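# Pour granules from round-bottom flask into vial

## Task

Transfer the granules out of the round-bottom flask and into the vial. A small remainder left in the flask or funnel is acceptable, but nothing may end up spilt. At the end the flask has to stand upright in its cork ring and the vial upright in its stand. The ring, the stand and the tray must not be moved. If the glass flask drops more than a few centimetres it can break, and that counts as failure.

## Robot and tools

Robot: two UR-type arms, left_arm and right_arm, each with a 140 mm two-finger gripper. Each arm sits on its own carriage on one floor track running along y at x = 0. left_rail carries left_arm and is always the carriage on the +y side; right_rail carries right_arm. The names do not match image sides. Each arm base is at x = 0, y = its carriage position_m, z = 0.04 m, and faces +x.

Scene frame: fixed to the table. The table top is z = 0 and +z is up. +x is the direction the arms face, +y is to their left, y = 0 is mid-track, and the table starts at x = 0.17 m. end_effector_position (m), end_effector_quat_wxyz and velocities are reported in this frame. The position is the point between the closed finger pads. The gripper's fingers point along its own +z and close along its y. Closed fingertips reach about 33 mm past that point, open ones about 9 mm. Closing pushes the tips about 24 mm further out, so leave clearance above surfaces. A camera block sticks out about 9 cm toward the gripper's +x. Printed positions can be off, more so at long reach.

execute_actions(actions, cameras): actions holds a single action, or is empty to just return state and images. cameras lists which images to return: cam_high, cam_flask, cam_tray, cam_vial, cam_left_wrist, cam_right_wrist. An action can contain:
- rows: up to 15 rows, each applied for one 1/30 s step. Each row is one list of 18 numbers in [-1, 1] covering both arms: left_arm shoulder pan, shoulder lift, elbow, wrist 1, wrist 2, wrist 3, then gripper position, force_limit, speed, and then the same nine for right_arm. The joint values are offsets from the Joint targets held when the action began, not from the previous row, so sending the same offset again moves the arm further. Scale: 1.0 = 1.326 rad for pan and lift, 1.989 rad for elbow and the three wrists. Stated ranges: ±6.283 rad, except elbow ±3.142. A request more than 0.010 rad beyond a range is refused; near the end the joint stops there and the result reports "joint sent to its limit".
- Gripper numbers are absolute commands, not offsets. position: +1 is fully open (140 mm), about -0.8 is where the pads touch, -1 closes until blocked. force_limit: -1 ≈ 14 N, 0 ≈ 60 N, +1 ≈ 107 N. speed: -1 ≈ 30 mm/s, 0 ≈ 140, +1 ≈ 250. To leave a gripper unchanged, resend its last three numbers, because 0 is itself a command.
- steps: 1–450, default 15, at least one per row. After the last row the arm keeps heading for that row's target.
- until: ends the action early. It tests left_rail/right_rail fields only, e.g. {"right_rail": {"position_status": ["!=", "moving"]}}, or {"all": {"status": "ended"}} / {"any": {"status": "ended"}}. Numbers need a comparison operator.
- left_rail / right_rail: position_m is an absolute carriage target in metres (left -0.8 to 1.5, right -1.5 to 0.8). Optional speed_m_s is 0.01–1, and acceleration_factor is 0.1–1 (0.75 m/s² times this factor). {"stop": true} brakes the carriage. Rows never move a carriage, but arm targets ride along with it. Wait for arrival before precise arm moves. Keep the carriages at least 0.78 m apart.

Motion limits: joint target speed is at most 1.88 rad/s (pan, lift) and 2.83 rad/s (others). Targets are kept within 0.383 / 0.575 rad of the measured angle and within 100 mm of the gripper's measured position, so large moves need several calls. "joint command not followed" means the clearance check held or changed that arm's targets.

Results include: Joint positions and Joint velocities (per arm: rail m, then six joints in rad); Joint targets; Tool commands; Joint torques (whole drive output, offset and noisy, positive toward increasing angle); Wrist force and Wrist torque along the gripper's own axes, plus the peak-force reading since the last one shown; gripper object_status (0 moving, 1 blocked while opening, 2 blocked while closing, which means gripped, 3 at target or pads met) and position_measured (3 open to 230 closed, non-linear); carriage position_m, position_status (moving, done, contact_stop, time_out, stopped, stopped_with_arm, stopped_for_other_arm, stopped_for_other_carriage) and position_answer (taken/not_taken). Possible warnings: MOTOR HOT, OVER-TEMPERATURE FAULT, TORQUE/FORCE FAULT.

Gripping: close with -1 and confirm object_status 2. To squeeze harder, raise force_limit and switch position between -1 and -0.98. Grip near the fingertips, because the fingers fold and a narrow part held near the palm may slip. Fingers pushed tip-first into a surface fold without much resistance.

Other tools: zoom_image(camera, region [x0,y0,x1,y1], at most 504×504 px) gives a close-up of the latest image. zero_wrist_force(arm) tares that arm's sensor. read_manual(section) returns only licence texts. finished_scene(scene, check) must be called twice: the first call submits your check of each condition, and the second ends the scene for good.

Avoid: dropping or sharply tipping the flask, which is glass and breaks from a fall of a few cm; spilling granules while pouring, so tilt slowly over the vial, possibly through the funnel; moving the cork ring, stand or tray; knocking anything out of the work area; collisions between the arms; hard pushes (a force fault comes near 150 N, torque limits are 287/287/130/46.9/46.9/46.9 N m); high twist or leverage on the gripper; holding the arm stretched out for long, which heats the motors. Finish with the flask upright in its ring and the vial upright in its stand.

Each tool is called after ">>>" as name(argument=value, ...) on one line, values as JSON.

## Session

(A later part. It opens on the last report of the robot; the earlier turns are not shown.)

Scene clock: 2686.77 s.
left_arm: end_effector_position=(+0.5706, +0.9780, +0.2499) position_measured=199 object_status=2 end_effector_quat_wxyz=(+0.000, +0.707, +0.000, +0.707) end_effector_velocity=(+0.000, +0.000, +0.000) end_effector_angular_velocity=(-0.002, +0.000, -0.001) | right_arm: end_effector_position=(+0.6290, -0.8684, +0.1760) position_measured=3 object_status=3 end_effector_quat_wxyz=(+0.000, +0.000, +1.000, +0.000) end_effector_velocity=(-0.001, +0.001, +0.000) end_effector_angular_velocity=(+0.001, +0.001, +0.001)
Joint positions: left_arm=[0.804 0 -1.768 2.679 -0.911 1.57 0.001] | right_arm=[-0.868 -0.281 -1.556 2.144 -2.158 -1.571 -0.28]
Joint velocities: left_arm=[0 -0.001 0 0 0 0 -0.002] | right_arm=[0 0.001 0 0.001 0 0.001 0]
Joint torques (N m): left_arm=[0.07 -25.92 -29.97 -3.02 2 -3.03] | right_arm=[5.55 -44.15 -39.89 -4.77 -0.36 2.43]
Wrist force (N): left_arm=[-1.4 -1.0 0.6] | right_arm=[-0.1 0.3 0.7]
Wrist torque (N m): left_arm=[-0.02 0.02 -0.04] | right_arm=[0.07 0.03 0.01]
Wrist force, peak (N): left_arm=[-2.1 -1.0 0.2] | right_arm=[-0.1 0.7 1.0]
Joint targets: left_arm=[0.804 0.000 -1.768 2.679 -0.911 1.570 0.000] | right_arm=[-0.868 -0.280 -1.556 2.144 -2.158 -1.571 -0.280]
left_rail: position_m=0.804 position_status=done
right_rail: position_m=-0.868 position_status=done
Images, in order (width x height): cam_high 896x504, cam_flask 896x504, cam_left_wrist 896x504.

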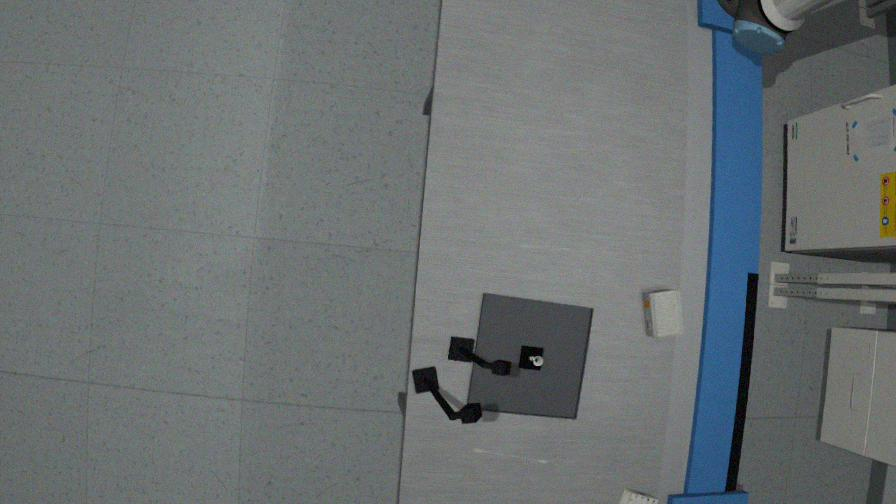

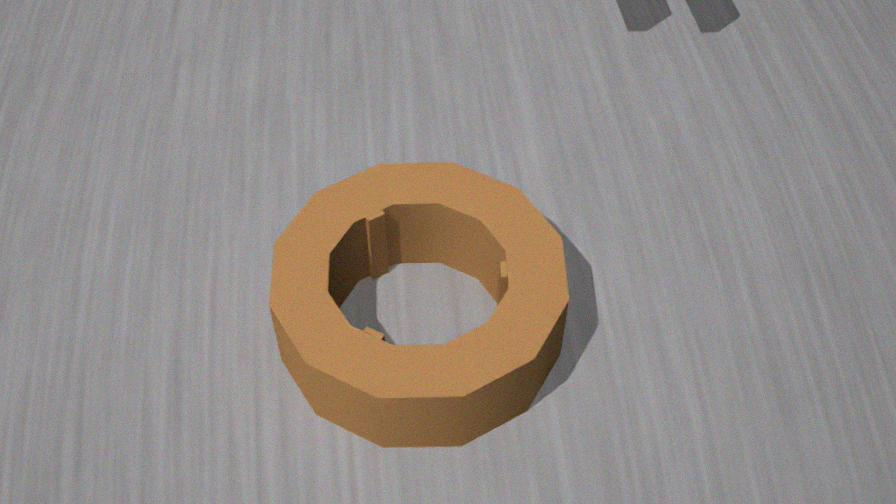

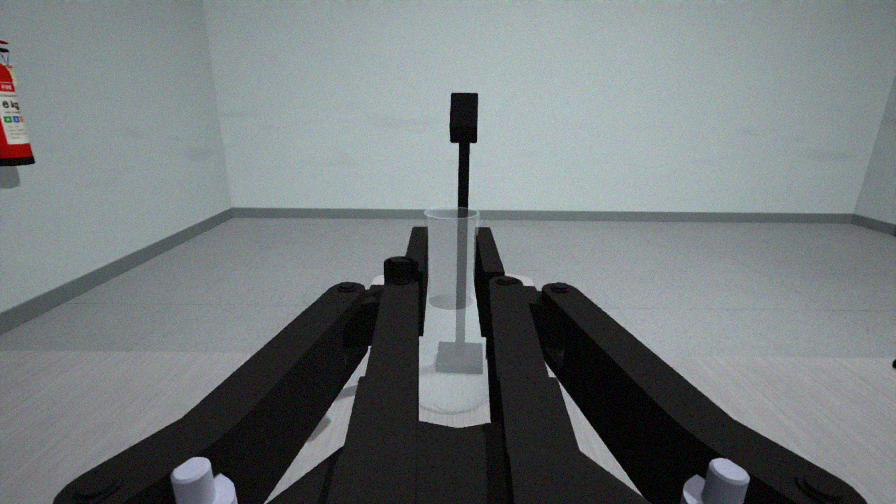

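>>> execute_actions(actions=[{"rows": [[0,0.0005,0,-0.0003,0,0,-1,0,-1,0,0,0,0,0,0,1,1,1],[0,0.0034,-0.0001,-0.0021,0,0,-1,0,-1,0,0,0,0,0,0,1,1,1],[0,0.0102,-0.0004,-0.0064,0,0,-1,0,-1,0,0,0,0,0,0,1,1,1],[0,0.0215,-0.0008,-0.0135,0,0,-1,0,-1,0,0,0,0,0,0,1,1,1],[0,0.0370,-0.0014,-0.0233,0,0,-1,0,-1,0,0,0,0,0,0,1,1,1],[0,0.0560,-0.0020,-0.0353,0,0,-1,0,-1,0,0,0,0,0,0,1,1,1],[0,0.0772,-0.0028,-0.0486,0,0,-1,0,-1,0,0,0,0,0,0,1,1,1],[0,0.0992,-0.0036,-0.0625,0,0,-1,0,-1,0,0,0,0,0,0,1,1,1],[0,0.1204,-0.0044,-0.0759,0,0,-1,0,-1,0,0,0,0,0,0,1,1,1],[0,0.1394,-0.0051,-0.0878,0,0,-1,0,-1,0,0,0,0,0,0,1,1,1],[0,0.1549,-0.0057,-0.0976,0,0,-1,0,-1,0,0,0,0,0,0,1,1,1],[0,0.1662,-0.0061,-0.1047,0,0,-1,0,-1,0,0,0,0,0,0,1,1,1],[0,0.1731,-0.0063,-0.1090,0,0,-1,0,-1,0,0,0,0,0,0,1,1,1],[0,0.1760,-0.0064,-0.1108,0,0,-1,0,-1,0,0,0,0,0,0,1,1,1],[0,0.1764,-0.0064,-0.1111,0,0,-1,0,-1,0,0,0,0,0,0,1,1,1]], "steps": 20}], cameras=[])

>>> execute_actions(actions=[{"rows": [[0,0.0005,0,-0.0003,0,0,-1,0,-1,0,0,0,0,0,0,1,1,1],[0,0.0034,-0.0001,-0.0021,0,0,-1,0,-1,0,0,0,0,0,0,1,1,1],[0,0.0102,-0.0004,-0.0065,0,0,-1,0,-1,0,0,0,0,0,0,1,1,1],[0,0.0216,-0.0007,-0.0136,0,0,-1,0,-1,0,0,0,0,0,0,1,1,1],[0,0.0371,-0.0013,-0.0235,0,0,-1,0,-1,0,0,0,0,0,0,1,1,1],[0,0.0561,-0.0019,-0.0355,0,0,-1,0,-1,0,0,0,0,0,0,1,1,1],[0,0.0774,-0.0027,-0.0489,0,0,-1,0,-1,0,0,0,0,0,0,1,1,1],[0,0.0994,-0.0035,-0.0628,0,0,-1,0,-1,0,0,0,0,0,0,1,1,1],[0,0.1207,-0.0042,-0.0763,0,0,-1,0,-1,0,0,0,0,0,0,1,1,1],[0,0.1397,-0.0049,-0.0883,0,0,-1,0,-1,0,0,0,0,0,0,1,1,1],[0,0.1553,-0.0054,-0.0981,0,0,-1,0,-1,0,0,0,0,0,0,1,1,1],[0,0.1666,-0.0058,-0.1053,0,0,-1,0,-1,0,0,0,0,0,0,1,1,1],[0,0.1734,-0.0060,-0.1096,0,0,-1,0,-1,0,0,0,0,0,0,1,1,1],[0,0.1763,-0.0061,-0.1114,0,0,-1,0,-1,0,0,0,0,0,0,1,1,1],[0,0.1768,-0.0061,-0.1117,0,0,-1,0,-1,0,0,0,0,0,0,1,1,1]], "steps": 20}], cameras=["cam_flask", "cam_left_wrist"])

Scene clock: 2733.07 s.
left_arm: end_effector_position=(+0.6054, +0.9780, +0.1957) position_measured=199 object_status=2 end_effector_quat_wxyz=(+0.000, +0.707, +0.000, +0.707) end_effector_velocity=(+0.000, +0.000, -0.001) end_effector_angular_velocity=(+0.001, +0.000, -0.001) | right_arm: end_effector_position=(+0.6290, -0.8684, +0.1760) position_measured=3 object_status=3 end_effector_quat_wxyz=(+0.000, +0.000, +1.000, +0.000) end_effector_velocity=(+0.000, +0.000, +0.000) end_effector_angular_velocity=(+0.000, +0.000, +0.000)
Joint positions: left_arm=[0.804 0 -1.535 2.667 -1.132 1.57 0] | right_arm=[-0.868 -0.281 -1.556 2.144 -2.158 -1.571 -0.281]
Joint velocities: left_arm=[0 0 0.003 0.001 -0.004 0.001 0.001] | right_arm=[0 0 0 0 0 0 0]
Joint torques (N m): left_arm=[-1.71 -13.68 -33.45 -5.49 2.12 -2.35] | right_arm=[7.66 -47.33 -42.08 -4.87 -0.71 1.98]
Wrist force (N): left_arm=[-1.7 -0.6 0.7] | right_arm=[0.1 0.5 0.6]
Wrist torque (N m): left_arm=[0.08 0.10 -0.09] | right_arm=[0.11 -0.04 0.00]
Wrist force, peak (N): left_arm=[-3.1 -0.5 1.4] | right_arm=[-0.2 0.3 1.1]
Joint targets: left_arm=[0.804 0.000 -1.534 2.667 -1.132 1.570 0.000] | right_arm=[-0.868 -0.280 -1.556 2.144 -2.158 -1.571 -0.280]
left_rail: position_m=0.804 position_status=done
right_rail: position_m=-0.868 position_status=done
No camera images: "cameras" was empty.

Scene clock: 2734.20 s.
left_arm: end_effector_position=(+0.6270, +0.9780, +0.1329) position_measured=199 object_status=2 end_effector_quat_wxyz=(+0.000, +0.707, +0.000, +0.707) end_effector_velocity=(+0.000, +0.000, -0.001) end_effector_angular_velocity=(-0.002, +0.001, -0.001) | right_arm: end_effector_position=(+0.6290, -0.8684, +0.1760) position_measured=3 object_status=3 end_effector_quat_wxyz=(+0.000, +0.000, +1.000, +0.000) end_effector_velocity=(+0.001, -0.001, +0.001) end_effector_angular_velocity=(+0.000, -0.001, -0.002)
Joint positions: left_arm=[0.804 0 -1.3 2.655 -1.354 1.57 0] | right_arm=[-0.868 -0.281 -1.556 2.144 -2.158 -1.571 -0.281]
Joint velocities: left_arm=[0 -0.001 0.004 0 -0.003 0 -0.002] | right_arm=[0 -0.001 0 -0.001 0 0.001 0]
Joint torques (N m): left_arm=[-1.91 -23.02 -24.18 -5.85 2.22 -2.33] | right_arm=[5.72 -47.53 -40.91 -4.51 -0.83 1.44]
Wrist force (N): left_arm=[-2.2 -0.8 0.6] | right_arm=[0.1 0.4 0.6]
Wrist torque (N m): left_arm=[0.01 0.20 -0.04] | right_arm=[0.10 -0.02 0.01]
Wrist force, peak (N): left_arm=[-3.8 -0.6 1.3] | right_arm=[0.1 0.6 0.9]
Joint targets: left_arm=[0.804 0.000 -1.300 2.655 -1.354 1.570 0.000] | right_arm=[-0.868 -0.280 -1.556 2.144 -2.158 -1.571 -0.280]
left_rail: position_m=0.804 position_status=done
right_rail: position_m=-0.868 position_status=done
Images, in order (width x height): cam_flask 896x504, cam_left_wrist 896x504.

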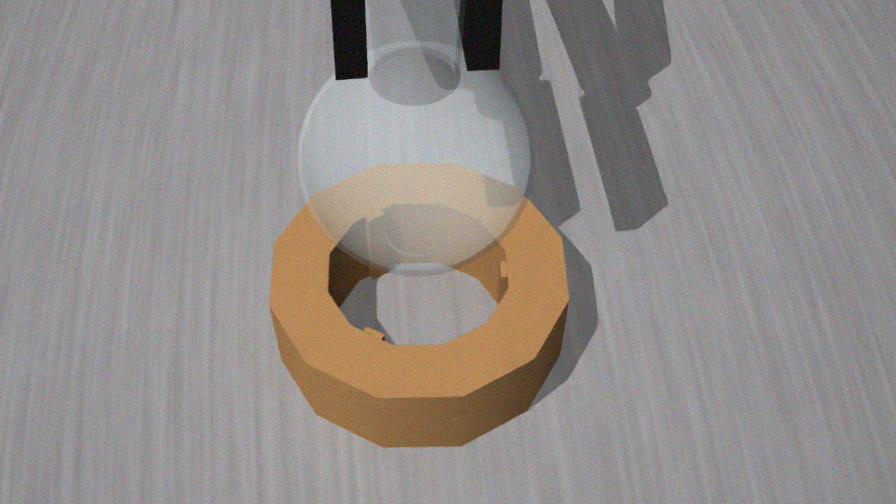

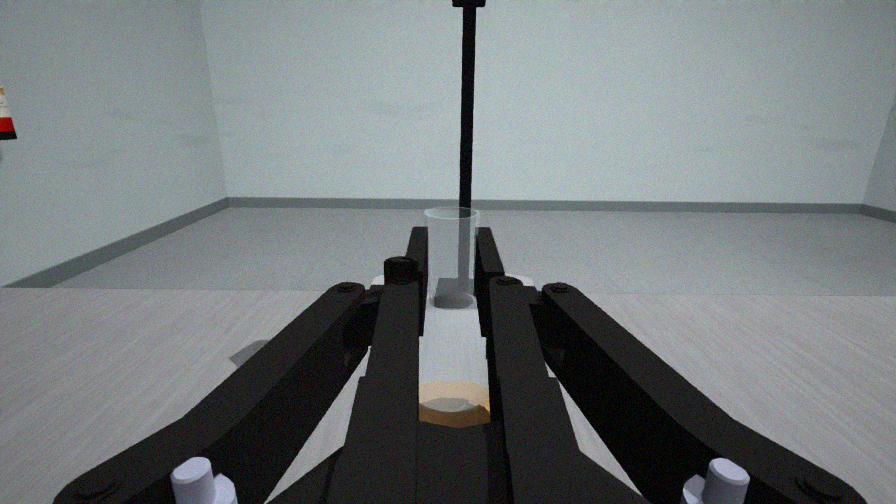

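>>> execute_actions(actions=[{"rows": [[0,0.0002,0,-0.0001,0,0,-1,0,-1,0,0,0,0,0,0,1,1,1],[0,0.0014,0,-0.0010,0,0,-1,0,-1,0,0,0,0,0,0,1,1,1],[0,0.0042,0.0001,-0.0029,0,0,-1,0,-1,0,0,0,0,0,0,1,1,1],[0,0.0088,0.0002,-0.0061,0,0,-1,0,-1,0,0,0,0,0,0,1,1,1],[0,0.0152,0.0003,-0.0105,0,0,-1,0,-1,0,0,0,0,0,0,1,1,1],[0,0.0230,0.0005,-0.0158,0,0,-1,0,-1,0,0,0,0,0,0,1,1,1],[0,0.0317,0.0006,-0.0218,0,0,-1,0,-1,0,0,0,0,0,0,1,1,1],[0,0.0407,0.0008,-0.0280,0,0,-1,0,-1,0,0,0,0,0,0,1,1,1],[0,0.0494,0.0010,-0.0340,0,0,-1,0,-1,0,0,0,0,0,0,1,1,1],[0,0.0572,0.0012,-0.0394,0,0,-1,0,-1,0,0,0,0,0,0,1,1,1],[0,0.0635,0.0013,-0.0438,0,0,-1,0,-1,0,0,0,0,0,0,1,1,1],[0,0.0682,0.0014,-0.0470,0,0,-1,0,-1,0,0,0,0,0,0,1,1,1],[0,0.0710,0.0015,-0.0489,0,0,-1,0,-1,0,0,0,0,0,0,1,1,1],[0,0.0722,0.0015,-0.0497,0,0,-1,0,-1,0,0,0,0,0,0,1,1,1],[0,0.0724,0.0015,-0.0498,0,0,-1,0,-1,0,0,0,0,0,0,1,1,1]], "steps": 20}], cameras=["cam_flask"])

Scene clock: 2761.73 s.
left_arm: end_effector_position=(+0.6271, +0.9780, +0.1051) position_measured=199 object_status=2 end_effector_quat_wxyz=(+0.000, +0.707, +0.000, +0.707) end_effector_velocity=(+0.000, +0.000, -0.001) end_effector_angular_velocity=(+0.002, +0.000, -0.001) | right_arm: end_effector_position=(+0.6290, -0.8684, +0.1760) position_measured=3 object_status=3 end_effector_quat_wxyz=(+0.000, +0.000, +1.000, +0.000) end_effector_velocity=(+0.001, +0.000, +0.000) end_effector_angular_velocity=(+0.001, +0.000, +0.000)
Joint positions: left_arm=[0.804 0 -1.204 2.658 -1.453 1.57 0] | right_arm=[-0.868 -0.281 -1.556 2.144 -2.158 -1.571 -0.281]
Joint velocities: left_arm=[0 0 0.003 0 -0.003 0.001 0.002] | right_arm=[0 0 0.001 0 -0.001 0.001 0]
Joint torques (N m): left_arm=[-1.5 -33.43 3.29 -6.18 2.29 -2.43] | right_arm=[7.04 -44.88 -41.47 -4.52 -0.07 2.05]
Wrist force (N): left_arm=[-2.0 -1.0 0.8] | right_arm=[0.0 0.5 0.9]
Wrist torque (N m): left_arm=[-0.04 0.13 -0.09] | right_arm=[0.12 0.00 0.00]
Wrist force, peak (N): left_arm=[-2.8 -0.4 0.7] | right_arm=[0.1 0.4 1.0]
Joint targets: left_arm=[0.804 0.000 -1.204 2.658 -1.453 1.570 0.000] | right_arm=[-0.868 -0.280 -1.556 2.144 -2.158 -1.571 -0.280]
left_rail: position_m=0.804 position_status=done
right_rail: position_m=-0.868 position_status=done
Images, in order (width x height): cam_flask 896x504.

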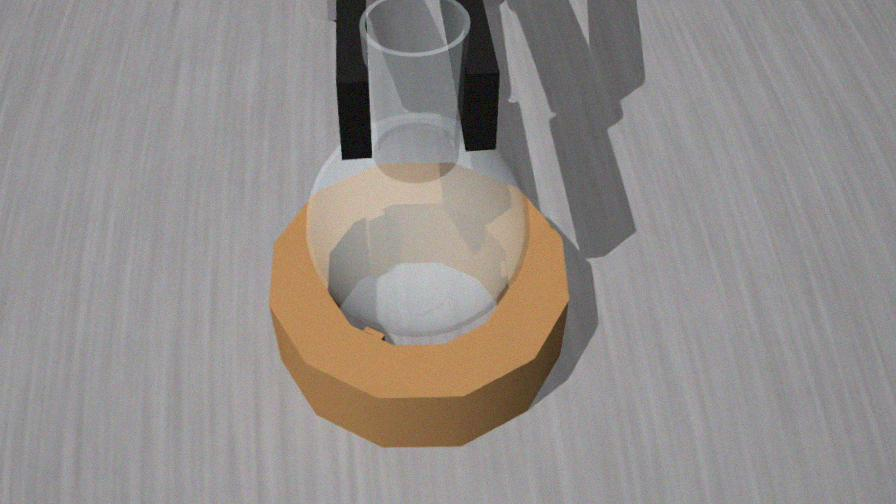

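>>> execute_actions(actions=[], cameras=["cam_flask"])

Scene clock: 2800.57 s.
left_arm: end_effector_position=(+0.6271, +0.9780, +0.1050) position_measured=199 object_status=2 end_effector_quat_wxyz=(+0.000, +0.707, +0.000, +0.707) end_effector_velocity=(+0.000, +0.000, +0.000) end_effector_angular_velocity=(+0.000, +0.000, -0.001) | right_arm: end_effector_position=(+0.6290, -0.8684, +0.1760) position_measured=3 object_status=3 end_effector_quat_wxyz=(+0.000, +0.000, +1.000, +0.000) end_effector_velocity=(-0.001, +0.000, -0.001) end_effector_angular_velocity=(+0.000, +0.001, -0.001)
Joint positions: left_arm=[0.804 0 -1.204 2.658 -1.453 1.57 0] | right_arm=[-0.868 -0.281 -1.556 2.144 -2.158 -1.571 -0.281]
Joint velocities: left_arm=[0 0.001 0 0 0 0.002 0] | right_arm=[0 -0.001 0 0.001 0 0 0]
Joint torques (N m): left_arm=[-1.74 -30.48 -4.45 -4.6 2.1 -2.45] | right_arm=[7.01 -44.16 -39.93 -4.5 -0.19 1.93]
Wrist force (N): left_arm=[-1.9 -0.4 1.0] | right_arm=[0.2 0.5 0.9]
Wrist torque (N m): left_arm=[0.10 0.14 -0.09] | right_arm=[0.11 -0.06 0.00]
Wrist force, peak (N): left_arm=[-2.4 -1.0 0.8] | right_arm=[0.0 0.4 1.1]
Joint targets: left_arm=[0.804 0.000 -1.204 2.658 -1.453 1.570 0.000] | right_arm=[-0.868 -0.280 -1.556 2.144 -2.158 -1.571 -0.280]
Tool commands: left_gripper/position=-1.0 left_gripper/force_limit=+0.0 left_gripper/speed=-1.0 right_gripper/position=+1.0 right_gripper/force_limit=+1.0 right_gripper/speed=+1.0
left_rail: position_m=0.804 position_status=done
right_rail: position_m=-0.868 position_status=done
Images, in order (width x height): cam_flask 896x504.

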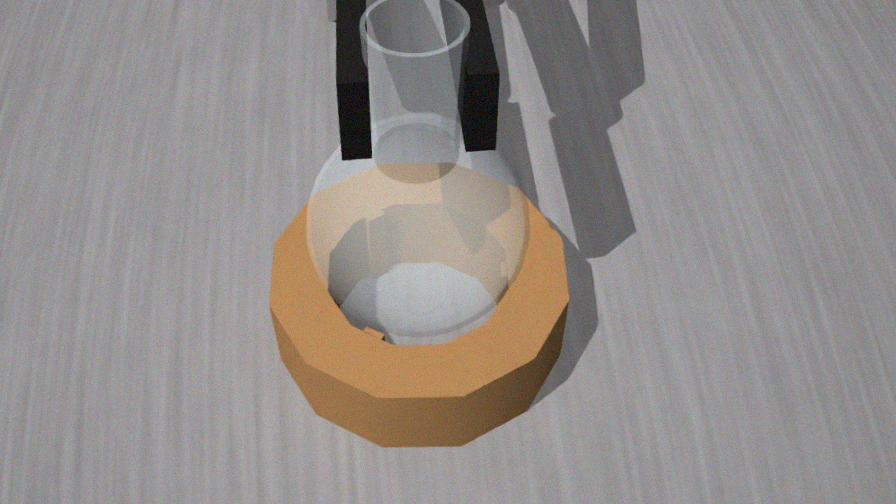

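>>> zoom_image(camera="cam_flask", region=[300, 200, 540, 360])

Scaled by 2.100 from the camera's 896x504 image, which has a finer 1280x720 frame.

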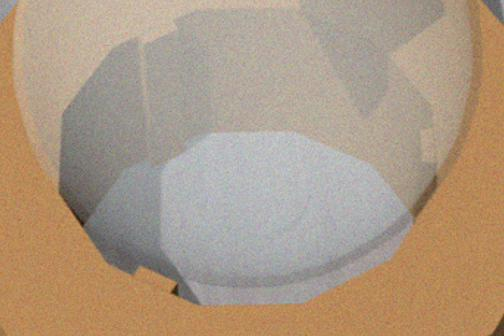

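>>> execute_actions(actions=[{"rows": [[0,0.00017,0.00001,-0.00012,0,0,-1,0,-1,0,0,0,0,0,0,1,1,1],[0,0.00068,0.00002,-0.00048,0,0,-1,0,-1,0,0,0,0,0,0,1,1,1],[0,0.00159,0.00005,-0.00113,0,0,-1,0,-1,0,0,0,0,0,0,1,1,1],[0,0.00283,0.00009,-0.00202,0,0,-1,0,-1,0,0,0,0,0,0,1,1,1],[0,0.00408,0.00013,-0.00291,0,0,-1,0,-1,0,0,0,0,0,0,1,1,1],[0,0.00499,0.00016,-0.00356,0,0,-1,0,-1,0,0,0,0,0,0,1,1,1],[0,0.0055,0.00017,-0.00392,0,0,-1,0,-1,0,0,0,0,0,0,1,1,1],[0,0.00567,0.00018,-0.00404,0,0,-1,0,-1,0,0,0,0,0,0,1,1,1]], "steps": 16}], cameras=["cam_flask"])

Scene clock: 2818.13 s.
left_arm: end_effector_position=(+0.6269, +0.9780, +0.1029) position_measured=199 object_status=2 end_effector_quat_wxyz=(+0.000, +0.707, +0.000, +0.707) end_effector_velocity=(+0.000, -0.001, -0.001) end_effector_angular_velocity=(+0.001, +0.001, -0.001) | right_arm: end_effector_position=(+0.6290, -0.8684, +0.1760) position_measured=3 object_status=3 end_effector_quat_wxyz=(+0.000, +0.000, +1.000, +0.000) end_effector_velocity=(-0.001, -0.001, -0.001) end_effector_angular_velocity=(+0.001, +0.001, -0.002)
Joint positions: left_arm=[0.804 0 -1.197 2.658 -1.461 1.57 0] | right_arm=[-0.868 -0.281 -1.556 2.144 -2.158 -1.571 -0.28]
Joint velocities: left_arm=[0 -0.001 0.001 0.001 -0.001 0 0.001] | right_arm=[0 -0.002 0.001 0.001 0.001 0.001 0]
Joint torques (N m): left_arm=[-1.91 -30.72 4.87 -5.11 2.07 -2.18] | right_arm=[5.33 -44.92 -41.32 -4.81 -0.22 2.15]
Wrist force (N): left_arm=[-0.5 -0.7 0.9] | right_arm=[0.2 0.3 0.7]
Wrist torque (N m): left_arm=[0.00 0.22 -0.08] | right_arm=[0.07 -0.05 0.00]
Wrist force, peak (N): left_arm=[-2.4 -1.2 0.9] | right_arm=[-0.2 0.8 0.9]
Joint targets: left_arm=[0.804 0.000 -1.196 2.658 -1.461 1.570 0.000] | right_arm=[-0.868 -0.280 -1.556 2.144 -2.158 -1.571 -0.280]
left_rail: position_m=0.804 position_status=done
right_rail: position_m=-0.868 position_status=done
Images, in order (width x height): cam_flask 896x504.

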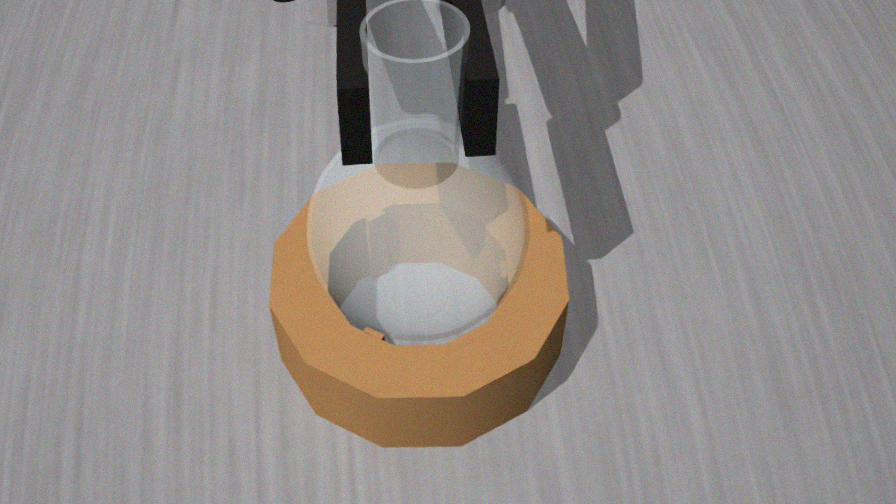

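>>> execute_actions(actions=[{"rows": [[0,0,0,0,0,0,0.1,0,-1,0,0,0,0,0,0,1,1,1]], "steps": 60}], cameras=["cam_flask"])

Scene clock: 2829.40 s.
left_arm: end_effector_position=(+0.6269, +0.9780, +0.1029) position_measured=117 object_status=3 end_effector_quat_wxyz=(+0.000, +0.707, +0.000, +0.707) end_effector_velocity=(-0.001, +0.000, -0.001) end_effector_angular_velocity=(-0.002, +0.001, -0.001) | right_arm: end_effector_position=(+0.6290, -0.8684, +0.1760) position_measured=3 object_status=3 end_effector_quat_wxyz=(+0.000, +0.000, +1.000, +0.000) end_effector_velocity=(+0.000, +0.000, +0.000) end_effector_angular_velocity=(+0.000, -0.001, +0.000)
Joint positions: left_arm=[0.804 0 -1.196 2.658 -1.461 1.57 0] | right_arm=[-0.868 -0.281 -1.556 2.144 -2.158 -1.571 -0.28]
Joint velocities: left_arm=[0 0 0 0.001 0 0 -0.002] | right_arm=[0 -0.001 0 0 -0.001 0 0]
Joint torques (N m): left_arm=[-1.49 -35.91 -7.94 -2.99 2.16 -2.28] | right_arm=[5.95 -44.31 -40.55 -4.51 -0.21 2.51]
Wrist force (N): left_arm=[-1.5 -0.8 0.6] | right_arm=[-0.3 0.3 0.7]
Wrist torque (N m): left_arm=[-0.01 0.16 -0.09] | right_arm=[0.08 0.07 0.00]
Wrist force, peak (N): left_arm=[-1.8 -1.0 0.8] | right_arm=[-0.2 0.7 0.9]
Joint targets: left_arm=[0.804 0.000 -1.196 2.658 -1.461 1.570 0.000] | right_arm=[-0.868 -0.280 -1.556 2.144 -2.158 -1.571 -0.280]
left_rail: position_m=0.804 position_status=done
right_rail: position_m=-0.868 position_status=done
Images, in order (width x height): cam_flask 896x504.

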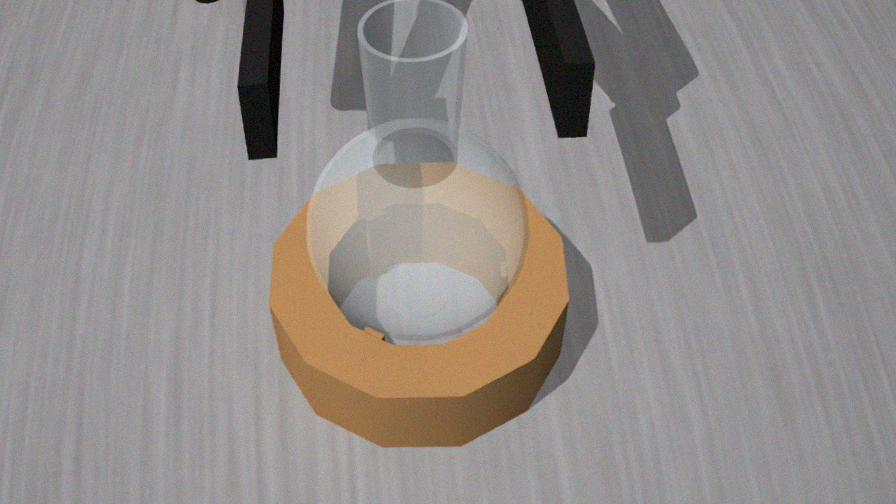

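>>> execute_actions(actions=[{"rows": [[0,-0.00018,0.00019,-0.00007,0,0,0.1,0,-1,0,0,0,0,0,0,1,1,1],[0,-0.00128,0.00134,-0.00048,0,0,0.1,0,-1,0,0,0,0,0,0,1,1,1],[0,-0.00387,0.00403,-0.00145,0,0,0.1,0,-1,0,0,0,0,0,0,1,1,1],[0,-0.00815,0.00849,-0.00306,0,0,0.1,0,-1,0,0,0,0,0,0,1,1,1],[0,-0.01404,0.01462,-0.00526,0,0,0.1,0,-1,0,0,0,0,0,0,1,1,1],[0,-0.02123,0.02211,-0.00796,0,0,0.1,0,-1,0,0,0,0,0,0,1,1,1],[0,-0.02927,0.03049,-0.01098,0,0,0.1,0,-1,0,0,0,0,0,0,1,1,1],[0,-0.03761,0.03917,-0.0141,0,0,0.1,0,-1,0,0,0,0,0,0,1,1,1],[0,-0.04565,0.04756,-0.01712,0,0,0.1,0,-1,0,0,0,0,0,0,1,1,1],[0,-0.05284,0.05504,-0.01982,0,0,0.1,0,-1,0,0,0,0,0,0,1,1,1],[0,-0.05873,0.06118,-0.02202,0,0,0.1,0,-1,0,0,0,0,0,0,1,1,1],[0,-0.06301,0.06563,-0.02363,0,0,0.1,0,-1,0,0,0,0,0,0,1,1,1],[0,-0.0656,0.06833,-0.0246,0,0,0.1,0,-1,0,0,0,0,0,0,1,1,1],[0,-0.0667,0.06948,-0.02501,0,0,0.1,0,-1,0,0,0,0,0,0,1,1,1],[0,-0.06688,0.06967,-0.02508,0,0,0.1,0,-1,0,0,0,0,0,0,1,1,1]], "steps": 20}], cameras=["cam_high", "cam_flask", "cam_tray", "cam_vial"])

Scene clock: 2863.77 s.
left_arm: end_effector_position=(+0.5474, +0.9780, +0.1181) position_measured=117 object_status=3 end_effector_quat_wxyz=(+0.000, +0.707, +0.000, +0.707) end_effector_velocity=(-0.002, +0.000, +0.001) end_effector_angular_velocity=(+0.002, -0.001, +0.001) | right_arm: end_effector_position=(+0.6290, -0.8684, +0.1760) position_measured=3 object_status=3 end_effector_quat_wxyz=(+0.000, +0.000, +1.000, +0.000) end_effector_velocity=(+0.000, +0.000, +0.000) end_effector_angular_velocity=(+0.000, +0.000, +0.000)
Joint positions: left_arm=[0.804 0 -1.285 2.796 -1.511 1.57 0] | right_arm=[-0.868 -0.281 -1.556 2.144 -2.158 -1.571 -0.281]
Joint velocities: left_arm=[0 0 -0.002 0.003 -0.002 -0.001 0.002] | right_arm=[0 -0.001 0 0 0 0 0]
Joint torques (N m): left_arm=[-2.02 -47.79 6.14 -5.12 1.84 -2.22] | right_arm=[7.83 -44.92 -41.24 -4.71 0.6 1.71]
Wrist force (N): left_arm=[-1.6 -0.4 0.6] | right_arm=[-0.1 0.4 0.9]
Wrist torque (N m): left_arm=[0.10 0.19 -0.04] | right_arm=[0.08 0.02 0.00]
Wrist force, peak (N): left_arm=[-2.1 -0.8 2.9] | right_arm=[-0.1 0.5 1.1]
Joint targets: left_arm=[0.804 0.000 -1.285 2.796 -1.511 1.570 0.000] | right_arm=[-0.868 -0.280 -1.556 2.144 -2.158 -1.571 -0.280]
left_rail: position_m=0.804 position_status=done
right_rail: position_m=-0.868 position_status=done
Images, in order (width x height): cam_high 896x504, cam_flask 896x504, cam_tray 896x504, cam_vial 896x504.

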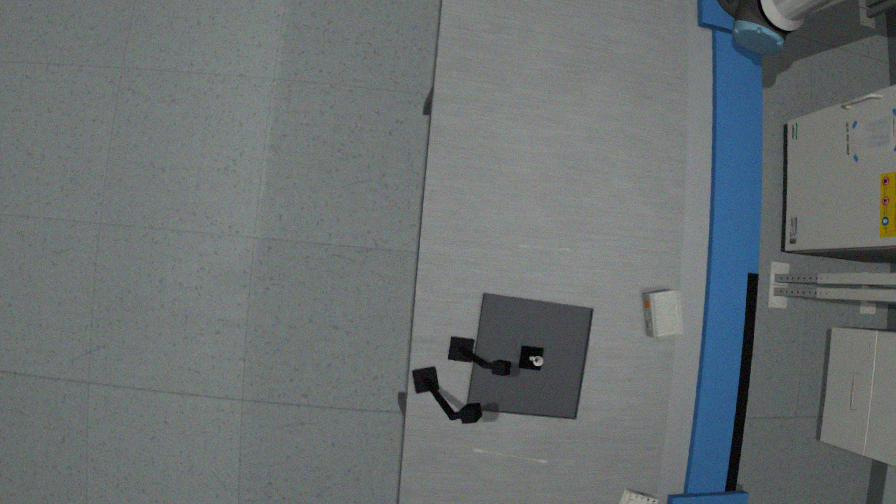

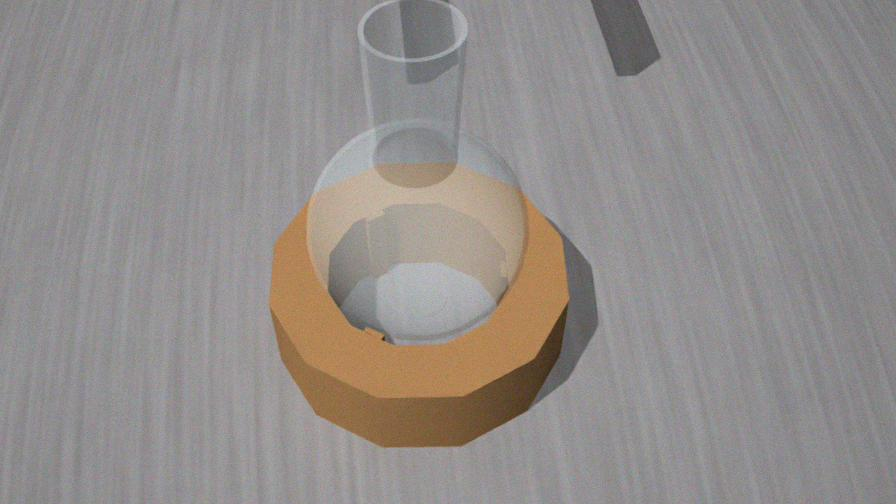

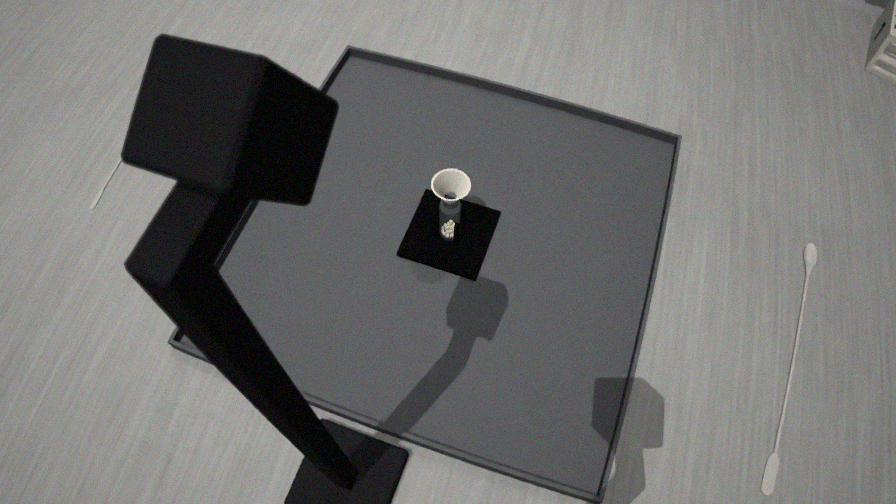

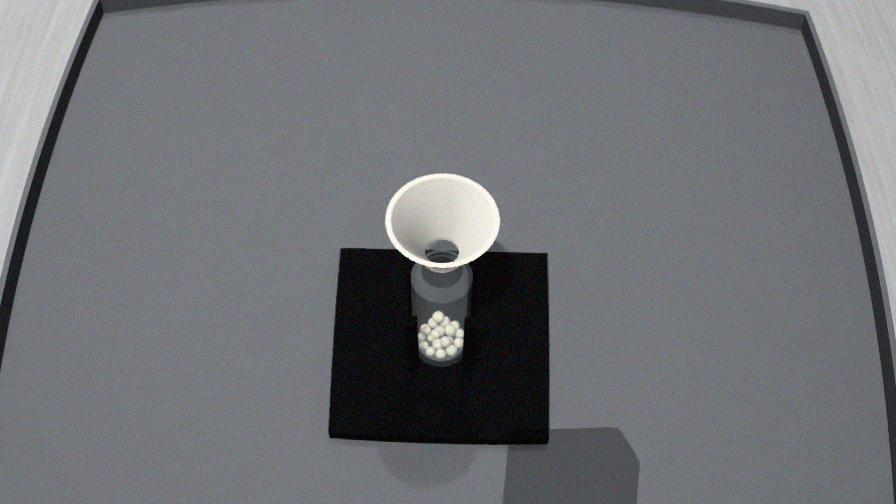

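>>> zoom_image(camera="cam_vial", region=[320, 160, 570, 450])

>>> zoom_image(camera="cam_flask", region=[260, 0, 590, 450])

>>> zoom_image(camera="cam_tray", region=[330, 140, 600, 340])

Scaled by 1.738 from the camera's 896x504 image, which has a finer 1280x720 frame.

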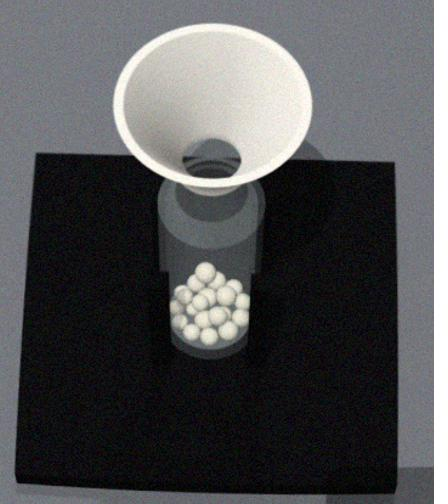

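Scaled by 1.120 from the camera's 896x504 image, which has a finer 1280x720 frame.

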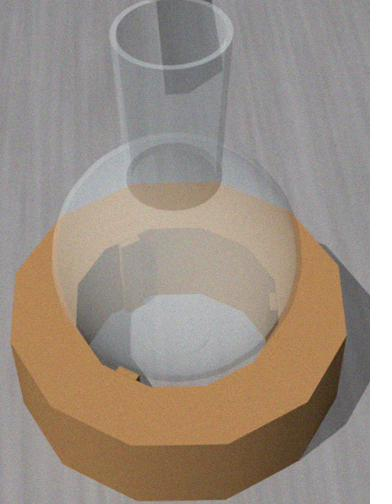

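Scaled by 1.867 from the camera's 896x504 image, which has a finer 1280x720 frame.

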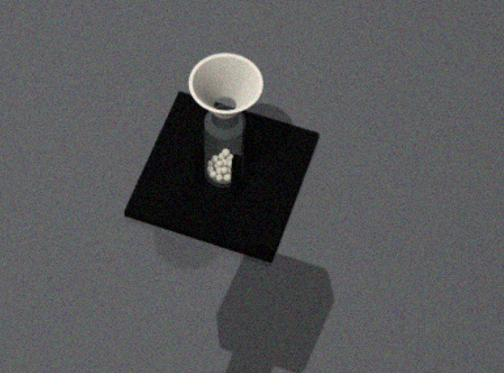

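>>> finished_scene(scene=1, check="Granules in vial: cam_vial and cam_tray zooms show the whole pile of about 25 white beads lying in the bottom of the vial; funnel cone and funnel throat look empty, the flask bulb and neck in cam_flask look empty. Not visible: a single bead hidden behind the stand or under the funnel shadow, but none was seen on the tray, stand or table in cam_vial, cam_tray or cam_high, and no bead was seen leaving the funnel during the pour. Flask: cam_flask shows it standing upright, neck vertical and centred in the cork ring, fingers opened and drawn back about 80 mm, image unchanged after release, so it is supported by the ring only. It could be missed if the flask were slightly tilted in the ring, but neck ellipse and bulb are concentric with the ring. Vial: upright in its stand with funnel still seated, never touched by the arm. Ring, stand, tray: same places in the images as at the start; ring and tray were never touched. Arm is clear of all objects and still, carriages stand.")

This call ended nothing. Check each condition that your pictures could not show: look closer or test it, and mend what is not met. Then call finished_scene again.

>>> zoom_image(camera="cam_high", region=[440, 270, 620, 430])

>>> zoom_image(camera="cam_tray", region=[160, 40, 420, 300])

>>> zoom_image(camera="cam_tray", region=[420, 100, 700, 500])

Scaled by 2.800 from the camera's 896x504 image, which has a finer 1280x720 frame.

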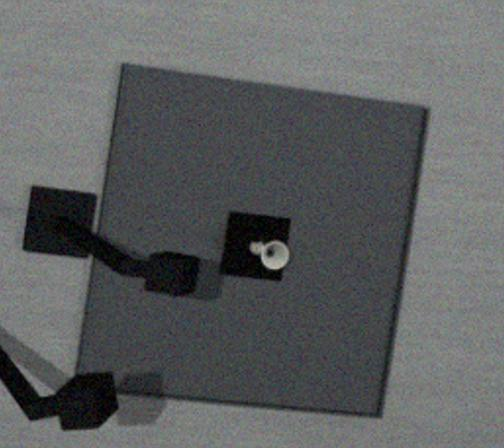

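Scaled by 1.938 from the camera's 896x504 image, which has a finer 1280x720 frame.

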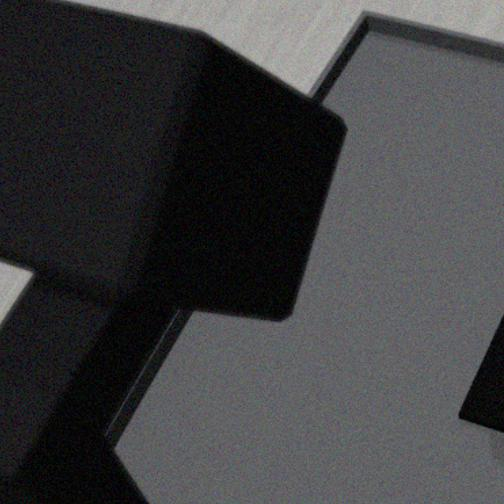

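Scaled by 1.260 from the camera's 896x504 image, which has a finer 1280x720 frame.

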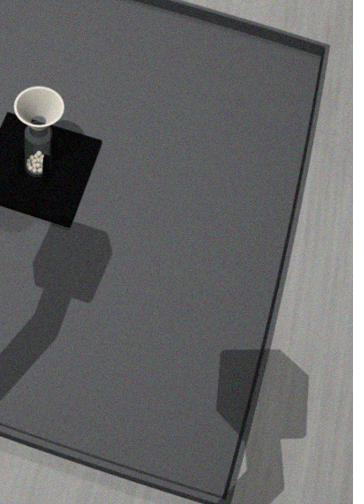

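>>> finished_scene(scene=1, check="Closer zooms of cam_high and cam_tray over the tray, stand and table show no stray bead; beads all lie in the vial bottom, funnel and flask are empty. Flask stands upright and concentric in the cork ring with the gripper open and 80 mm away; vial upright in its stand with the funnel seated; ring, stand and tray unmoved. What the pictures cannot show: a single bead exactly behind the stand or camera head, which no view suggests.")

The scene is finished: the task was done.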